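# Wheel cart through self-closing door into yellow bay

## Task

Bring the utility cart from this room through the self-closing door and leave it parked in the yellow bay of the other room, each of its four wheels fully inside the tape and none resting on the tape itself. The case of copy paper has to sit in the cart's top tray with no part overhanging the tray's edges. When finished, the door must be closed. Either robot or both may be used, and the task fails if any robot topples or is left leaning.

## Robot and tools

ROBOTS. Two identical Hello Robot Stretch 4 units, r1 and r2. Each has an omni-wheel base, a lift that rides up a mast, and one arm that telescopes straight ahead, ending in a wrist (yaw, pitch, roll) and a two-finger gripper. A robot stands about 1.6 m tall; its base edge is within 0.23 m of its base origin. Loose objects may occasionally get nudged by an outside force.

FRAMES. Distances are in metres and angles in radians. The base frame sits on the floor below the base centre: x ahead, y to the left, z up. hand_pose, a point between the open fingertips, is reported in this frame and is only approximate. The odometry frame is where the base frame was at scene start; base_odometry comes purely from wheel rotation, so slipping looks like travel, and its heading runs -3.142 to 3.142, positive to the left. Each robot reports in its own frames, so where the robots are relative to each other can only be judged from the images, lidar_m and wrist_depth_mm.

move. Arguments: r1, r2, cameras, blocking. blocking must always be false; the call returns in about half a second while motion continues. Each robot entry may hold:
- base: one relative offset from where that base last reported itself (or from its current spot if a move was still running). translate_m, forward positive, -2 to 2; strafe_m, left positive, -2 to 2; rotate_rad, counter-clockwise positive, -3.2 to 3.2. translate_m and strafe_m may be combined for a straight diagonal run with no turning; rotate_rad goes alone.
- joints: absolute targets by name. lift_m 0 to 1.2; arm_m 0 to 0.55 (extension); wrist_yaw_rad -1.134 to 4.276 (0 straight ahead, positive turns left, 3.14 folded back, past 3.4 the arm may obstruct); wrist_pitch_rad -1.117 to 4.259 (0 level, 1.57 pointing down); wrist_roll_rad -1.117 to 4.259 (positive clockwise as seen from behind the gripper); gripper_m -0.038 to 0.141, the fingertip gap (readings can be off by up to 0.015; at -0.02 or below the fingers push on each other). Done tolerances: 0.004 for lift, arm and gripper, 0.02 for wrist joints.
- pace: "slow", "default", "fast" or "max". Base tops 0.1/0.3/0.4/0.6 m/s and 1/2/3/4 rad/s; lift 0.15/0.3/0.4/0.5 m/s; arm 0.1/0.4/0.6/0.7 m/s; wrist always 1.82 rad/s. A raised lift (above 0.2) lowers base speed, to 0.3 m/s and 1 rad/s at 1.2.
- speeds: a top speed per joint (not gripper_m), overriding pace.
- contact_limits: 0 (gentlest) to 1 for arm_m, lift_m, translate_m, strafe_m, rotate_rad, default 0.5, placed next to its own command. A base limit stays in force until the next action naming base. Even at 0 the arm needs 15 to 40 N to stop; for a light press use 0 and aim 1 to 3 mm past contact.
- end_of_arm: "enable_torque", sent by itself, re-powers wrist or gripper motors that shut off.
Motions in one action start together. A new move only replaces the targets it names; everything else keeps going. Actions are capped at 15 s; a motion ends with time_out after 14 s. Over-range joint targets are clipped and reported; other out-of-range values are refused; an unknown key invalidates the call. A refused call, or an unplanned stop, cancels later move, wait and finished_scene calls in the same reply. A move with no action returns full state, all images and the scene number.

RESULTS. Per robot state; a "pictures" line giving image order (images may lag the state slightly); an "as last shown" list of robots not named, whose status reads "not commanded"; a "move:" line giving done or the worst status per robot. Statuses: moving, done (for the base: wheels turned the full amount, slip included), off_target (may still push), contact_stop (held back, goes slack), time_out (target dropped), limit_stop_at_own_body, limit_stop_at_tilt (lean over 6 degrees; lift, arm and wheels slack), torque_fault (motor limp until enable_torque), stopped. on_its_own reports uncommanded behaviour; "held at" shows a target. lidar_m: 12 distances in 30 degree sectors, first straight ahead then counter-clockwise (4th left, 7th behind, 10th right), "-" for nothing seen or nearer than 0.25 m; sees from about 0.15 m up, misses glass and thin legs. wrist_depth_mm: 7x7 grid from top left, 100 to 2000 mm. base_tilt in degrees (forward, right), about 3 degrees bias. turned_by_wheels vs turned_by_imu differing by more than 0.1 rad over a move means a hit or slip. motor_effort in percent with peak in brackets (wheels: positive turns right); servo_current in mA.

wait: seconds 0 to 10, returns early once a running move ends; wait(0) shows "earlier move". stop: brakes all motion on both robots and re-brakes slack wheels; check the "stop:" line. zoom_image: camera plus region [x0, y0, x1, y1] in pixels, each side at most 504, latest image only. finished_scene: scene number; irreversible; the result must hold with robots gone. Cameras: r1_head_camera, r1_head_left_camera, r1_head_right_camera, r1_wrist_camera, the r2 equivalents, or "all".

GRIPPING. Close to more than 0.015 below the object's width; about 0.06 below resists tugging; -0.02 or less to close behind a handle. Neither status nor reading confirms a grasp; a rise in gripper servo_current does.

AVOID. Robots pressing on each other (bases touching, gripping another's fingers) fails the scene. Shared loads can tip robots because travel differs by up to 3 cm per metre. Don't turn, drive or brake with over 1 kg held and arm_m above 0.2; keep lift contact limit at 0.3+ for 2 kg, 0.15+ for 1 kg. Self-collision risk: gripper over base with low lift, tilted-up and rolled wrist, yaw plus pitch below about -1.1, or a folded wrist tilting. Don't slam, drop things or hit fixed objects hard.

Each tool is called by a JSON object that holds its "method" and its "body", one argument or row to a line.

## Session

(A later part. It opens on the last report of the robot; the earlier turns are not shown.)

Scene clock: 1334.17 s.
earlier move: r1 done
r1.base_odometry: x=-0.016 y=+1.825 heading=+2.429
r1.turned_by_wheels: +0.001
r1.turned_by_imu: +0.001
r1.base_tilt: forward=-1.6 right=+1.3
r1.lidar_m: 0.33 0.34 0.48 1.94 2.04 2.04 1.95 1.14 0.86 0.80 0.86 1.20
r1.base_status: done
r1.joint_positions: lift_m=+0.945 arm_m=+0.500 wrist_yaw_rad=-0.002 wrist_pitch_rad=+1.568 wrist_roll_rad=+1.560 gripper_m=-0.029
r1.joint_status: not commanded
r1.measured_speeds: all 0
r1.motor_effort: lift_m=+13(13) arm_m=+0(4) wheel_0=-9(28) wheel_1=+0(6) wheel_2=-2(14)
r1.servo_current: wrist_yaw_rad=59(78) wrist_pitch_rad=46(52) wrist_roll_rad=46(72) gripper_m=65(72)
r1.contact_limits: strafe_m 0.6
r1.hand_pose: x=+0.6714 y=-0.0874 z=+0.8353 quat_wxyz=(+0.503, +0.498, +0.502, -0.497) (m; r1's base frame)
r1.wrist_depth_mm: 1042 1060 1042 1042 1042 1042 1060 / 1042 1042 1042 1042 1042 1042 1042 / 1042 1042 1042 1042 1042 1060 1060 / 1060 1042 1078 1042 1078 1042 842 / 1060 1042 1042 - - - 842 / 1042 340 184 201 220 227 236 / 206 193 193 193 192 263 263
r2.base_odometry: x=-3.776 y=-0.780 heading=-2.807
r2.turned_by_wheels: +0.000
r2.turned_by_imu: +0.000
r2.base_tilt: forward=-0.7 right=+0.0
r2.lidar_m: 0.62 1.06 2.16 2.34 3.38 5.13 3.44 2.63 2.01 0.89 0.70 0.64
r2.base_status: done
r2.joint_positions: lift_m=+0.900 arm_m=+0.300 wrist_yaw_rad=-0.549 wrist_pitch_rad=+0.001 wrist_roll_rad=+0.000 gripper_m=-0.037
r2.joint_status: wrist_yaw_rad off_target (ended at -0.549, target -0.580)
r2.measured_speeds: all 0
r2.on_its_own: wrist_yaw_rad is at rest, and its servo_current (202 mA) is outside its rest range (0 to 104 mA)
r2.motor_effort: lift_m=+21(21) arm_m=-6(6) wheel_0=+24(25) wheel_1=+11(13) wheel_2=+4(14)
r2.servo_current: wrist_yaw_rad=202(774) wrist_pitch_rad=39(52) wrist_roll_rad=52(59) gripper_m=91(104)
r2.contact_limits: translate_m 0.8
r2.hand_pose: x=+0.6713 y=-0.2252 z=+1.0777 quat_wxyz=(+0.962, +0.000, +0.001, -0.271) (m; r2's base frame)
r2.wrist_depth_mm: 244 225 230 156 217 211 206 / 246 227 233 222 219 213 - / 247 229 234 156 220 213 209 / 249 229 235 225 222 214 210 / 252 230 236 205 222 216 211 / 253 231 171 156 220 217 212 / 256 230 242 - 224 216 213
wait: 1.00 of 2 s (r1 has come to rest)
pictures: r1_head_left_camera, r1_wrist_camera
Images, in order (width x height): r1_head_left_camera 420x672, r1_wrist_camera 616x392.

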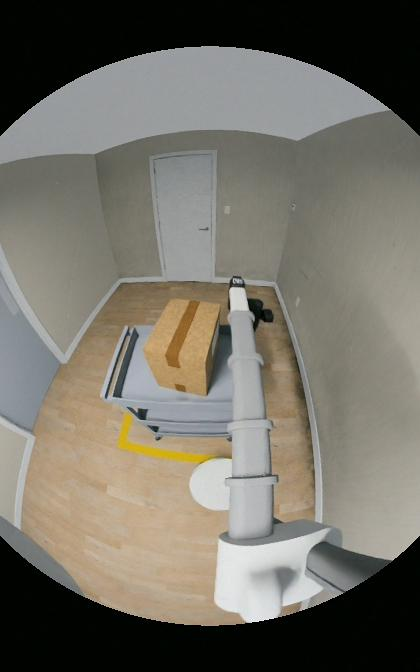

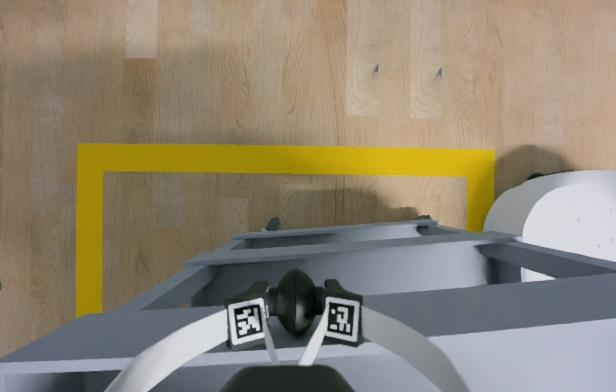

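{"method": "move", "body": {
  "blocking": false,
  "r1": {"base":{"strafe_m":-0.1}},
  "r2": {"base":{"translate_m":0.025,"strafe_m":-0.008},"pace":"slow","contact_limits":{"translate_m":0.6}}
}}

{"method": "wait", "body": {
  "seconds": 2
}}

{"method": "move", "body": {
  "blocking": false,
  "cameras": ["r2_head_left_camera","r2_wrist_camera"],
  "r1": {"joints":{"lift_m":1.17}}
}}

{"method": "wait", "body": {
  "seconds": 3
}}

{"method": "move", "body": {
  "blocking": false,
  "r1": {"joints":{"arm_m":0.1},"base":{"translate_m":-0.25}},
  "r2": {"joints":{"gripper_m":0.12}}
}}

{"method": "wait", "body": {
  "seconds": 3,
  "cameras": ["r1_head_left_camera","r1_wrist_camera","r2_wrist_camera","r2_head_left_camera"]
}}

Scene clock: 1344.57 s.
move: r1 moving; r2 moving
r1.base_odometry: x=+0.008 y=+1.853 heading=+2.429
r1.turned_by_wheels: +0.000
r1.turned_by_imu: +0.000
r1.base_tilt: forward=-1.6 right=+1.3
r1.lidar_m: 0.33 0.35 0.48 1.98 2.07 2.05 1.96 1.11 0.79 0.77 0.83 1.17
r1.base_status: strafe_m moving
r1.joint_positions: lift_m=+0.945 arm_m=+0.500 wrist_yaw_rad=-0.002 wrist_pitch_rad=+1.568 wrist_roll_rad=+1.560 gripper_m=-0.029
r1.joint_status: not commanded
r1.measured_speeds: translate_m=+0.000 strafe_m=-0.140 rotate_rad=+0.000 lift_m=+0.000 arm_m=+0.000 wrist_yaw_rad=+0.000 wrist_pitch_rad=+0.000 wrist_roll_rad=+0.000
r1.motor_effort: lift_m=+13(13) arm_m=-4(4) wheel_0=+10(12) wheel_1=-8(11) wheel_2=-1(2)
r1.servo_current: wrist_yaw_rad=39(59) wrist_pitch_rad=39(46) wrist_roll_rad=52(65) gripper_m=59(65)
r1.hand_pose: x=+0.6714 y=-0.0874 z=+0.8353 quat_wxyz=(+0.503, +0.498, +0.502, -0.497) (m; r1's base frame)
r1.wrist_depth_mm: 1060 1042 1042 1060 1042 1042 1042 / 1042 1060 1078 1042 1060 1042 1042 / 1042 1042 1060 1042 1060 1042 1042 / 1060 1042 1060 1060 1060 1060 842 / 1025 1078 1042 1060 - 891 831 / 1042 1060 185 198 173 - 279 / 1060 256 217 234 200 230 224
r2.base_odometry: x=-3.789 y=-0.781 heading=-2.804
r2.turned_by_wheels: +0.003
r2.turned_by_imu: +0.015
r2.base_tilt: forward=-0.7 right=+0.0
r2.lidar_m: 0.62 1.07 2.14 2.33 3.44 5.15 3.39 2.65 1.92 0.88 0.68 0.63
r2.base_status: translate_m moving; strafe_m moving
r2.joint_positions: lift_m=+0.900 arm_m=+0.300 wrist_yaw_rad=-0.571 wrist_pitch_rad=+0.001 wrist_roll_rad=+0.000 gripper_m=-0.037
r2.joint_status: not commanded
r2.measured_speeds: translate_m=+0.046 strafe_m=-0.011 rotate_rad=-0.012 lift_m=+0.000 arm_m=+0.000 wrist_yaw_rad=-0.036 wrist_pitch_rad=+0.000 wrist_roll_rad=+0.000
r2.on_its_own: wrist_yaw_rad moved -0.022 to your old target -0.580
r2.motor_effort: lift_m=+21(21) arm_m=+2(6) wheel_0=+23(31) wheel_1=+16(16) wheel_2=+0(4)
r2.servo_current: wrist_yaw_rad=65(215) wrist_pitch_rad=46(46) wrist_roll_rad=46(59) gripper_m=78(98)
r2.contact_limits: translate_m 0.6
r2.hand_pose: x=+0.6662 y=-0.2294 z=+1.0777 quat_wxyz=(+0.960, +0.000, +0.001, -0.282) (m; r2's base frame)
r2.wrist_depth_mm: 237 220 226 218 215 210 206 / 239 221 228 219 216 211 - / 240 222 229 156 218 213 208 / 243 224 232 156 219 214 210 / 244 225 233 148 220 215 212 / 246 224 176 155 220 216 213 / 248 156 237 - 224 215 215
pictures: none

Scene clock: 1345.37 s.
earlier move: r1 moving; r2 done
r1.base_odometry: x=+0.050 y=+1.901 heading=+2.429
r1.turned_by_wheels: +0.000
r1.turned_by_imu: +0.000
r1.base_tilt: forward=-1.6 right=+1.3
r1.lidar_m: 0.35 0.37 0.51 2.06 2.16 2.01 1.98 1.02 0.75 0.71 0.74 1.09
r1.base_status: strafe_m moving
r1.joint_positions: lift_m=+0.945 arm_m=+0.500 wrist_yaw_rad=-0.002 wrist_pitch_rad=+1.568 wrist_roll_rad=+1.560 gripper_m=-0.029
r1.joint_status: not commanded
r1.measured_speeds: all 0
r1.motor_effort: lift_m=+13(13) arm_m=-4(4) wheel_0=+0(12) wheel_1=+0(11) wheel_2=-1(2)
r1.servo_current: wrist_yaw_rad=52(59) wrist_pitch_rad=39(52) wrist_roll_rad=39(65) gripper_m=59(65)
r1.hand_pose: x=+0.6714 y=-0.0874 z=+0.8353 quat_wxyz=(+0.503, +0.498, +0.502, -0.497) (m; r1's base frame)
r1.wrist_depth_mm: 1042 1060 1042 1042 1042 1042 1060 / 1042 1060 1042 1060 1025 1060 1060 / 1060 1060 1078 1042 1042 1042 1060 / 1042 1042 1060 1025 1042 1042 842 / 1042 1060 1042 1042 1042 931 842 / 1042 1042 187 199 172 866 854 / 1060 1060 159 - 149 - -
r2.base_odometry: x=-3.802 y=-0.781 heading=-2.806
r2.turned_by_wheels: -0.002
r2.turned_by_imu: +0.017
r2.base_tilt: forward=-0.7 right=+0.0
r2.lidar_m: 0.71 1.10 2.15 2.33 3.51 5.14 3.36 2.61 1.82 0.84 0.66 0.59
r2.base_status: done
r2.joint_positions: lift_m=+0.900 arm_m=+0.300 wrist_yaw_rad=-0.584 wrist_pitch_rad=+0.001 wrist_roll_rad=+0.000 gripper_m=-0.037
r2.joint_status: not commanded
r2.measured_speeds: all 0
r2.motor_effort: lift_m=+21(21) arm_m=+0(6) wheel_0=+17(31) wheel_1=+6(16) wheel_2=-6(8)
r2.servo_current: wrist_yaw_rad=39(215) wrist_pitch_rad=39(52) wrist_roll_rad=52(59) gripper_m=78(98)
r2.contact_limits: translate_m 0.6
r2.hand_pose: x=+0.6634 y=-0.2319 z=+1.0777 quat_wxyz=(+0.958, +0.000, +0.001, -0.288) (m; r2's base frame)
r2.wrist_depth_mm: 234 216 225 142 216 211 209 / 235 217 226 142 217 212 - / 236 219 229 143 218 213 211 / 238 220 229 144 219 214 212 / 241 220 231 146 222 216 213 / 241 223 183 148 180 218 214 / 244 224 234 - 224 217 216
wait: 0.80 of 2 s (r2 has come to rest)
pictures: none

Scene clock: 1345.87 s.
earlier move: r1 done
move: r1 moving
r1.base_odometry: x=+0.050 y=+1.901 heading=+2.429
r1.turned_by_wheels: +0.000
r1.turned_by_imu: +0.000
r1.base_tilt: forward=-1.6 right=+1.3
r1.lidar_m: 0.33 0.35 0.48 2.05 2.15 2.03 1.97 0.99 0.75 0.71 0.74 1.09
r1.base_status: done
r1.joint_positions: lift_m=+0.983 arm_m=+0.500 wrist_yaw_rad=-0.002 wrist_pitch_rad=+1.568 wrist_roll_rad=+1.560 gripper_m=-0.029
r1.joint_status: lift_m moving
r1.measured_speeds: translate_m=+0.000 strafe_m=+0.000 rotate_rad=+0.000 lift_m=+0.146 arm_m=+0.000 wrist_yaw_rad=+0.000 wrist_pitch_rad=+0.000 wrist_roll_rad=+0.000
r1.motor_effort: lift_m=+24(27) arm_m=-4(4) wheel_0=+2(2) wheel_1=+0(1) wheel_2=-1(1)
r1.servo_current: wrist_yaw_rad=52(65) wrist_pitch_rad=33(52) wrist_roll_rad=46(52) gripper_m=65(65)
r1.hand_pose: x=+0.6714 y=-0.0874 z=+0.8724 quat_wxyz=(+0.503, +0.498, +0.502, -0.497) (m; r1's base frame)
r1.wrist_depth_mm: 1078 1098 1078 1078 1098 1098 1078 / 1078 1098 1078 1098 1098 1098 1078 / 1078 1098 1098 1060 1098 1078 1078 / 1118 1098 1060 1078 1098 1078 878 / 1060 1078 1098 1078 1078 960 866 / 1078 1078 189 198 172 891 891 / 1098 1098 166 - 149 - 1098
r2: as last shown
r2.turned_by_wheels: +0.000
r2.turned_by_imu: +0.000
r2.lidar_m: 0.69 1.10 2.15 2.33 3.51 5.15 3.38 2.63 1.79 0.86 0.65 0.61
r2.motor_effort: lift_m=+21(21) arm_m=+0(1) wheel_0=+17(18) wheel_1=+5(6) wheel_2=-6(7)
r2.servo_current: wrist_yaw_rad=39(59) wrist_pitch_rad=46(46) wrist_roll_rad=46(52) gripper_m=78(78)
r2.contact_limits: translate_m 0.6
r2.wrist_depth_mm: 235 216 225 142 216 211 208 / 235 216 225 142 216 213 - / 236 219 228 143 218 214 211 / 238 220 229 144 219 215 211 / 240 220 231 146 221 216 213 / 241 221 183 148 179 217 214 / 245 224 234 - 223 217 216
pictures: r2_head_left_camera, r2_wrist_camera
Images, in order (width x height): r2_head_left_camera 420x672, r2_wrist_camera 616x392.

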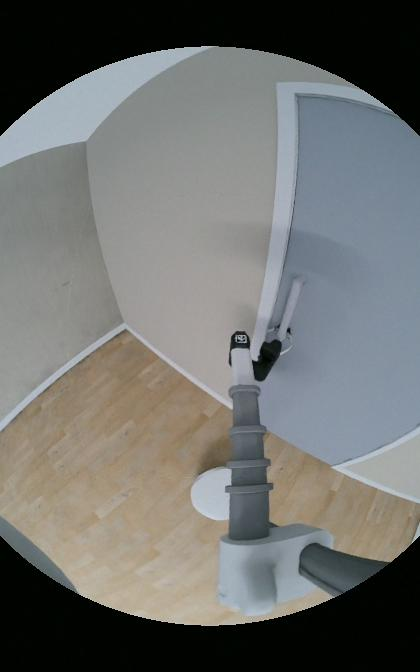

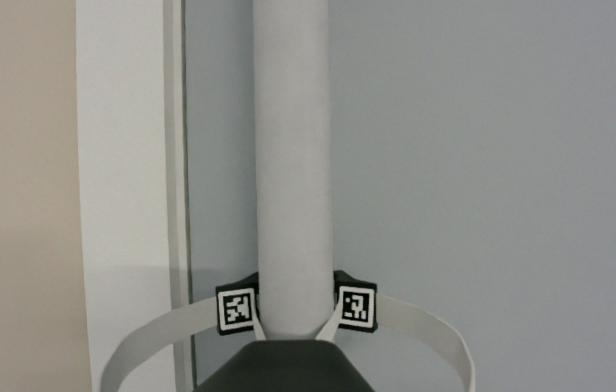

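Scene clock: 1347.37 s.
earlier move: r1 done
r1.base_odometry: x=+0.050 y=+1.901 heading=+2.429
r1.turned_by_wheels: +0.000
r1.turned_by_imu: +0.000
r1.base_tilt: forward=-1.6 right=+1.3
r1.lidar_m: 0.33 0.35 0.50 2.06 2.15 2.01 1.96 1.03 0.75 0.70 0.75 1.09
r1.base_status: done
r1.joint_positions: lift_m=+1.170 arm_m=+0.500 wrist_yaw_rad=-0.002 wrist_pitch_rad=+1.568 wrist_roll_rad=+1.560 gripper_m=-0.029
r1.joint_status: all done
r1.measured_speeds: all 0
r1.motor_effort: lift_m=+24(28) arm_m=-3(4) wheel_0=+2(2) wheel_1=+0(1) wheel_2=-1(1)
r1.servo_current: wrist_yaw_rad=39(65) wrist_pitch_rad=46(52) wrist_roll_rad=59(72) gripper_m=65(65)
r1.hand_pose: x=+0.6714 y=-0.0874 z=+1.0594 quat_wxyz=(+0.503, +0.498, +0.502, -0.497) (m; r1's base frame)
r1.wrist_depth_mm: 1255 1255 1281 1281 1281 1255 1281 / 1229 1308 1281 1281 1308 1281 1308 / 1281 1281 1255 1255 1255 1281 1281 / 1281 1281 1281 1281 1255 1098 1060 / 1281 1255 1255 1255 1255 1078 1098 / 1255 1308 187 198 173 488 1060 / 1281 1255 415 183 176 421 -
r2.base_odometry: x=-3.802 y=-0.781 heading=-2.806
r2.turned_by_wheels: +0.000
r2.turned_by_imu: +0.000
r2.base_tilt: forward=-0.7 right=+0.0
r2.lidar_m: 0.71 1.09 2.15 2.33 3.49 5.17 3.35 2.60 1.83 0.85 0.67 0.61
r2.base_status: not commanded
r2.joint_positions: lift_m=+0.900 arm_m=+0.300 wrist_yaw_rad=-0.584 wrist_pitch_rad=+0.001 wrist_roll_rad=+0.000 gripper_m=-0.037
r2.joint_status: not commanded
r2.measured_speeds: all 0
r2.motor_effort: lift_m=+21(21) arm_m=+4(4) wheel_0=+17(18) wheel_1=+5(6) wheel_2=-7(7)
r2.servo_current: wrist_yaw_rad=46(65) wrist_pitch_rad=46(46) wrist_roll_rad=59(59) gripper_m=78(85)
r2.contact_limits: translate_m 0.6
r2.hand_pose: x=+0.6634 y=-0.2319 z=+1.0777 quat_wxyz=(+0.958, +0.000, +0.001, -0.288) (m; r2's base frame)
r2.wrist_depth_mm: 233 216 224 142 216 211 208 / 236 217 226 142 217 213 - / 236 219 228 143 218 214 211 / 238 220 229 144 220 216 212 / 239 220 229 145 221 217 213 / 242 223 183 148 180 217 215 / 244 225 235 - 224 218 216
wait: 1.50 of 3 s (r1 has come to rest)
pictures: none

Scene clock: 1347.87 s.
move: r1 moving; r2 moving
r1.base_odometry: x=+0.073 y=+1.881 heading=+2.429
r1.turned_by_wheels: +0.000
r1.turned_by_imu: +0.000
r1.base_tilt: forward=-1.6 right=+1.2
r1.lidar_m: 0.38 0.39 0.53 2.04 2.17 2.00 1.95 1.03 0.73 0.70 0.75 1.07
r1.base_status: translate_m moving
r1.joint_positions: lift_m=+1.170 arm_m=+0.449 wrist_yaw_rad=-0.002 wrist_pitch_rad=+1.568 wrist_roll_rad=+1.560 gripper_m=-0.029
r1.joint_status: arm_m moving
r1.measured_speeds: translate_m=-0.121 strafe_m=-0.001 rotate_rad=+0.001 lift_m=+0.000 arm_m=-0.195 wrist_yaw_rad=+0.000 wrist_pitch_rad=+0.000 wrist_roll_rad=+0.000
r1.motor_effort: lift_m=+24(24) arm_m=-6(7) wheel_0=-6(7) wheel_1=-7(8) wheel_2=+9(10)
r1.servo_current: wrist_yaw_rad=46(59) wrist_pitch_rad=39(52) wrist_roll_rad=46(65) gripper_m=65(65)
r1.hand_pose: x=+0.6207 y=-0.0874 z=+1.0594 quat_wxyz=(+0.503, +0.498, +0.502, -0.497) (m; r1's base frame)
r1.wrist_depth_mm: 1255 1281 1308 1255 1255 1255 1255 / 1281 1281 1255 1281 1281 1281 1281 / 1281 1281 1281 1281 1281 1281 1255 / 1281 1255 1281 1281 1281 1078 1078 / 1255 1281 1255 1281 1255 1060 1078 / 1255 1255 184 198 178 1060 1281 / 1281 415 418 415 173 - 1281
r2.base_odometry: x=-3.802 y=-0.781 heading=-2.806
r2.turned_by_wheels: +0.000
r2.turned_by_imu: +0.006
r2.base_tilt: forward=-0.7 right=+0.0
r2.lidar_m: 0.71 1.07 2.15 2.35 3.55 5.16 3.33 2.64 1.83 0.84 0.66 0.62
r2.base_status: not commanded
r2.joint_positions: lift_m=+0.900 arm_m=+0.300 wrist_yaw_rad=-0.586 wrist_pitch_rad=+0.001 wrist_roll_rad=+0.000 gripper_m=-0.012
r2.joint_status: gripper_m moving
r2.measured_speeds: translate_m=+0.000 strafe_m=+0.000 rotate_rad=+0.000 lift_m=+0.000 arm_m=+0.000 wrist_yaw_rad=-0.018 wrist_pitch_rad=+0.000 wrist_roll_rad=+0.000
r2.motor_effort: lift_m=+21(21) arm_m=+3(4) wheel_0=+17(18) wheel_1=+6(6) wheel_2=-6(7)
r2.servo_current: wrist_yaw_rad=65(65) wrist_pitch_rad=46(46) wrist_roll_rad=52(52) gripper_m=72(85)
r2.contact_limits: translate_m 0.6
r2.hand_pose: x=+0.6627 y=-0.2324 z=+1.0777 quat_wxyz=(+0.957, +0.000, +0.001, -0.289) (m; r2's base frame)
r2.wrist_depth_mm: 236 219 229 145 220 215 211 / 239 220 230 147 221 215 213 / 240 221 231 148 221 217 215 / 243 223 232 148 224 219 215 / 244 224 233 149 224 220 218 / 246 226 187 150 182 221 218 / 247 229 236 - 227 220 219
pictures: none

Scene clock: 1349.63 s.
earlier move: r1 moving; r2 done
r1.base_odometry: x=+0.239 y=+1.737 heading=+2.428
r1.turned_by_wheels: +0.000
r1.turned_by_imu: -0.001
r1.base_tilt: forward=-1.6 right=+1.3
r1.lidar_m: 0.60 0.60 0.83 2.03 2.14 1.78 1.72 0.99 0.74 0.69 0.75 1.06
r1.base_status: translate_m moving
r1.joint_positions: lift_m=+1.170 arm_m=+0.100 wrist_yaw_rad=-0.002 wrist_pitch_rad=+1.569 wrist_roll_rad=+1.560 gripper_m=-0.029
r1.joint_status: arm_m moving
r1.measured_speeds: all 0
r1.motor_effort: lift_m=+24(24) arm_m=-4(7) wheel_0=-2(9) wheel_1=-1(8) wheel_2=-2(11)
r1.servo_current: wrist_yaw_rad=39(72) wrist_pitch_rad=46(52) wrist_roll_rad=46(65) gripper_m=65(72)
r1.hand_pose: x=+0.2714 y=-0.0874 z=+1.0594 quat_wxyz=(+0.503, +0.498, +0.502, -0.497) (m; r1's base frame)
r1.wrist_depth_mm: 1255 1281 1281 1255 1336 1255 1281 / 1229 1281 1255 1255 1281 1308 1281 / 1255 1308 1255 1255 1281 1281 1281 / 1281 1281 1281 1281 1060 1281 1255 / 1255 1308 1255 1255 1078 1229 1281 / - - 186 199 1078 1281 1281 / - 136 176 1281 173 1308 1281
r2.base_odometry: x=-3.802 y=-0.781 heading=-2.806
r2.turned_by_wheels: -0.001
r2.turned_by_imu: +0.006
r2.base_tilt: forward=-0.7 right=+0.0
r2.lidar_m: 0.71 1.09 2.15 2.35 3.56 5.13 3.30 2.62 1.78 0.85 0.66 0.63
r2.base_status: not commanded
r2.joint_positions: lift_m=+0.900 arm_m=+0.300 wrist_yaw_rad=-0.589 wrist_pitch_rad=+0.001 wrist_roll_rad=+0.000 gripper_m=+0.120
r2.joint_status: all done
r2.measured_speeds: all 0
r2.motor_effort: lift_m=+21(21) arm_m=+1(4) wheel_0=+12(18) wheel_1=+4(6) wheel_2=-6(7)
r2.servo_current: wrist_yaw_rad=52(72) wrist_pitch_rad=39(46) wrist_roll_rad=52(59) gripper_m=46(137)
r2.contact_limits: translate_m 0.6
r2.hand_pose: x=+0.6621 y=-0.2329 z=+1.0777 quat_wxyz=(+0.957, +0.000, +0.001, -0.290) (m; r2's base frame)
r2.wrist_depth_mm: 239 222 231 148 222 218 215 / 242 223 233 149 224 219 216 / 242 225 233 150 225 221 217 / 244 226 235 150 226 221 218 / 247 228 236 153 229 223 220 / 249 229 190 152 188 224 221 / 251 233 239 - 229 224 222
wait: 1.77 of 3 s (r2 has come to rest)
pictures: r1_head_left_camera, r1_wrist_camera, r2_head_left_camera, r2_wrist_camera
Images, in order (width x height): r1_head_left_camera 420x672, r1_wrist_camera 616x392, r2_head_left_camera 420x672, r2_wrist_camera 616x392.

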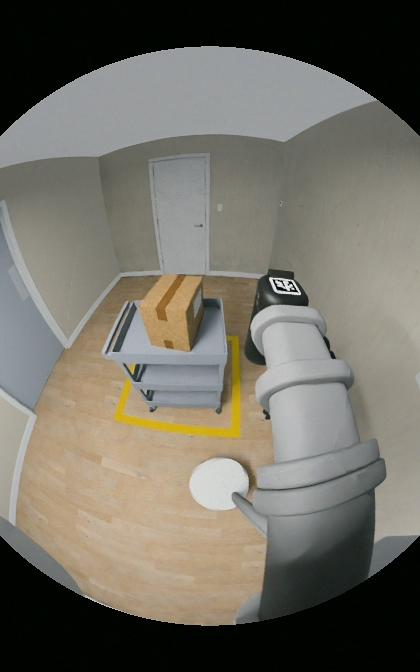

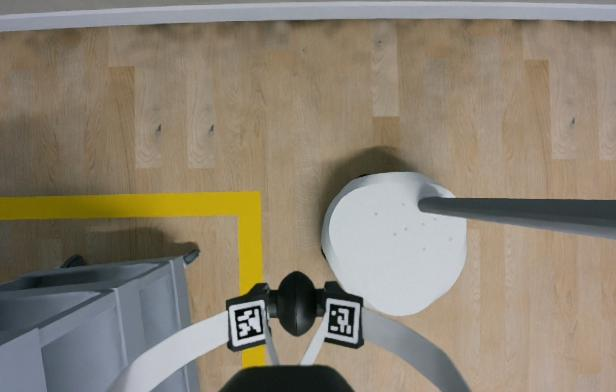

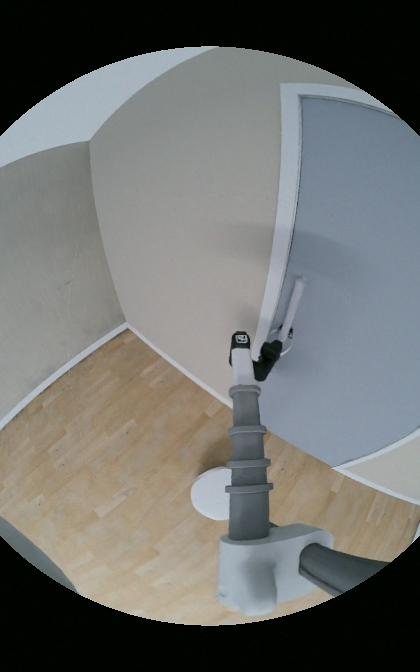

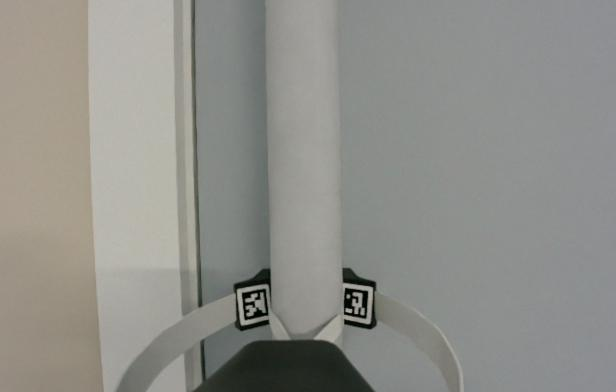

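{"method": "move", "body": {
  "blocking": false,
  "r2": {"base":{"translate_m":-0.18,"strafe_m":0.12},"pace":"slow"}
}}

{"method": "wait", "body": {
  "seconds": 5,
  "cameras": ["r1_head_left_camera","r2_wrist_camera","r2_head_left_camera","r2_head_camera"]
}}

{"method": "zoom_image", "body": {
  "camera": "r1_head_left_camera",
  "region": [90, 260, 260, 450]
}}

Scene clock: 1357.20 s.
earlier move: r1 done
move: r2 moving
r1.base_odometry: x=+0.239 y=+1.737 heading=+2.428
r1.turned_by_wheels: +0.000
r1.turned_by_imu: +0.000
r1.base_tilt: forward=-1.6 right=+1.3
r1.lidar_m: 0.58 0.63 0.80 2.05 2.18 1.76 1.72 0.99 0.74 0.71 0.75 1.07
r1.base_status: done
r1.joint_positions: lift_m=+1.170 arm_m=+0.100 wrist_yaw_rad=-0.002 wrist_pitch_rad=+1.569 wrist_roll_rad=+1.560 gripper_m=-0.029
r1.joint_status: all done
r1.measured_speeds: all 0
r1.motor_effort: lift_m=+24(24) arm_m=-4(4) wheel_0=-3(3) wheel_1=-2(2) wheel_2=-2(2)
r1.servo_current: wrist_yaw_rad=59(65) wrist_pitch_rad=33(52) wrist_roll_rad=59(59) gripper_m=59(65)
r1.hand_pose: x=+0.2714 y=-0.0874 z=+1.0594 quat_wxyz=(+0.503, +0.498, +0.502, -0.497) (m; r1's base frame)
r1.wrist_depth_mm: 1281 1255 1255 1255 1281 1255 1255 / 1255 1308 1281 1281 1255 1281 1308 / 1255 1281 1281 1255 1308 1281 1281 / 1255 1308 1281 1308 1060 1281 1281 / 1255 1255 1229 1281 1078 1281 1308 / - - 186 199 1060 1308 1281 / - 136 176 1281 173 1308 1281
r2.base_odometry: x=-3.789 y=-0.784 heading=-2.805
r2.turned_by_wheels: +0.001
r2.turned_by_imu: +0.001
r2.base_tilt: forward=-0.6 right=+0.1
r2.lidar_m: 0.72 1.15 2.15 2.37 3.56 5.12 3.33 2.63 1.81 0.87 0.67 0.64
r2.base_status: translate_m moving; strafe_m moving
r2.joint_positions: lift_m=+0.900 arm_m=+0.300 wrist_yaw_rad=-0.589 wrist_pitch_rad=+0.001 wrist_roll_rad=+0.000 gripper_m=+0.120
r2.joint_status: not commanded
r2.measured_speeds: translate_m=-0.045 strafe_m=+0.029 rotate_rad=+0.006 lift_m=+0.000 arm_m=+0.000 wrist_yaw_rad=+0.011 wrist_pitch_rad=+0.000 wrist_roll_rad=+0.000
r2.motor_effort: lift_m=+21(21) arm_m=+3(4) wheel_0=-6(12) wheel_1=+6(8) wheel_2=+7(7)
r2.servo_current: wrist_yaw_rad=65(65) wrist_pitch_rad=39(39) wrist_roll_rad=46(59) gripper_m=46(52)
r2.hand_pose: x=+0.6622 y=-0.2328 z=+1.0777 quat_wxyz=(+0.957, +0.000, +0.001, -0.290) (m; r2's base frame)
r2.wrist_depth_mm: 250 233 239 157 230 225 222 / 254 234 241 157 231 227 224 / 254 234 243 160 233 228 224 / 255 237 244 160 234 229 226 / 257 237 246 163 236 231 227 / 260 239 195 161 193 233 229 / 262 241 243 - 239 232 229
pictures: none

Scene clock: 1360.03 s.
earlier move: r2 done
r1.base_odometry: x=+0.239 y=+1.737 heading=+2.428
r1.turned_by_wheels: +0.000
r1.turned_by_imu: +0.000
r1.base_tilt: forward=-1.6 right=+1.3
r1.lidar_m: 0.61 0.60 0.82 2.05 2.17 1.76 1.71 0.99 0.74 0.71 0.76 1.05
r1.base_status: done
r1.joint_positions: lift_m=+1.170 arm_m=+0.100 wrist_yaw_rad=-0.002 wrist_pitch_rad=+1.569 wrist_roll_rad=+1.560 gripper_m=-0.029
r1.joint_status: all done
r1.measured_speeds: all 0
r1.motor_effort: lift_m=+24(24) arm_m=-4(4) wheel_0=-3(4) wheel_1=-2(2) wheel_2=-2(2)
r1.servo_current: wrist_yaw_rad=52(65) wrist_pitch_rad=46(52) wrist_roll_rad=65(65) gripper_m=72(72)
r1.hand_pose: x=+0.2714 y=-0.0874 z=+1.0594 quat_wxyz=(+0.503, +0.498, +0.502, -0.497) (m; r1's base frame)
r1.wrist_depth_mm: 1255 1255 1255 1281 1281 1308 1308 / 1255 1281 1255 1255 1281 1281 1281 / 1281 1205 1255 1255 1255 1281 1308 / 1255 1255 1281 1255 1078 1255 1281 / 1255 1255 1255 1281 1078 1308 1255 / - - 187 200 1078 1255 1336 / - 136 176 1281 173 1308 1281
r2.base_odometry: x=-3.593 y=-0.835 heading=-2.806
r2.turned_by_wheels: +0.000
r2.turned_by_imu: +0.000
r2.base_tilt: forward=-0.7 right=+0.1
r2.lidar_m: 0.94 1.47 2.16 2.37 3.56 4.92 3.31 2.61 2.31 1.09 0.87 0.85
r2.base_status: done
r2.joint_positions: lift_m=+0.900 arm_m=+0.300 wrist_yaw_rad=-0.582 wrist_pitch_rad=+0.001 wrist_roll_rad=+0.000 gripper_m=+0.120
r2.joint_status: not commanded
r2.measured_speeds: all 0
r2.motor_effort: lift_m=+21(21) arm_m=+1(4) wheel_0=-4(12) wheel_1=+5(9) wheel_2=+5(10)
r2.servo_current: wrist_yaw_rad=46(65) wrist_pitch_rad=46(46) wrist_roll_rad=59(65) gripper_m=52(59)
r2.hand_pose: x=+0.6637 y=-0.2316 z=+1.0777 quat_wxyz=(+0.958, +0.000, +0.001, -0.287) (m; r2's base frame)
r2.wrist_depth_mm: 473 459 436 362 - - 402 / 477 459 439 362 - - 407 / 477 462 442 362 - - 404 / 473 466 449 364 - - - / 477 469 442 364 - - - / 480 473 217 362 186 - - / - 477 466 - - - -
wait: 2.83 of 5 s (r2 has come to rest)
pictures: r1_head_left_camera, r2_head_camera, r2_head_left_camera, r2_wrist_camera
Images, in order (width x height): r1_head_left_camera 420x672, r2_head_camera 420x560, r2_head_left_camera 420x672, r2_wrist_camera 616x392.

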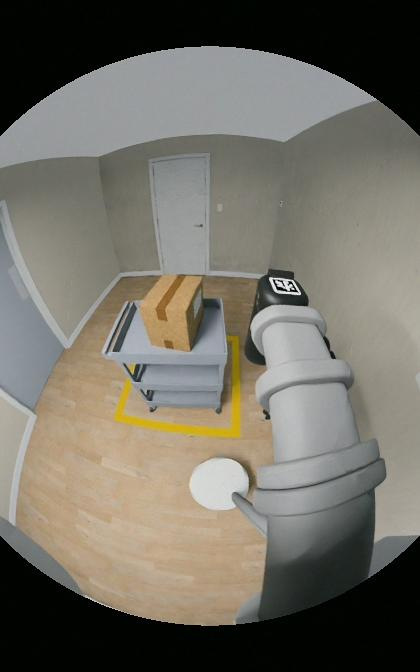

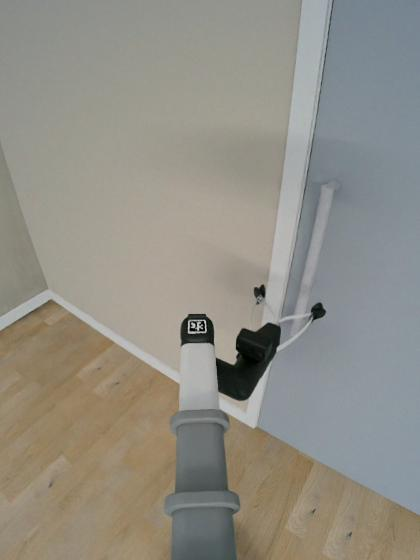

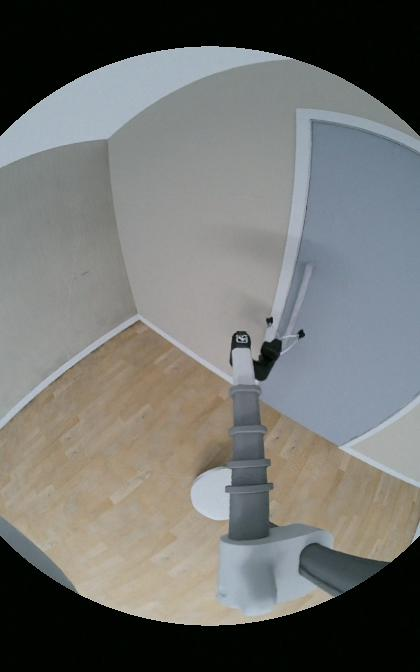

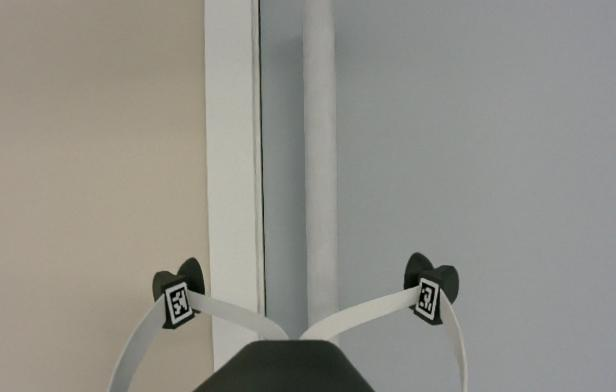

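Scaled by 2.653 from the camera's 420x672 image, which has a finer 600x960 frame.

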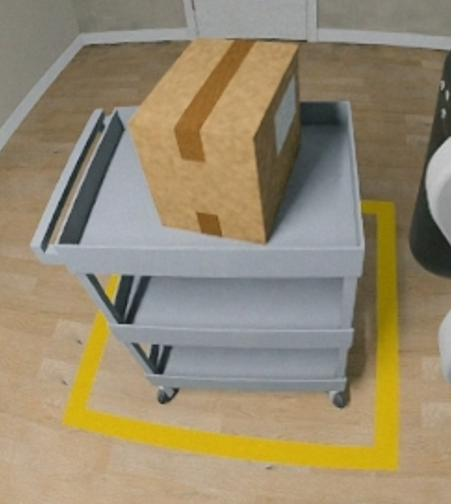

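{"method": "finished_scene", "body": {
  "scene": 2
}}

The scene is finished: the task was done.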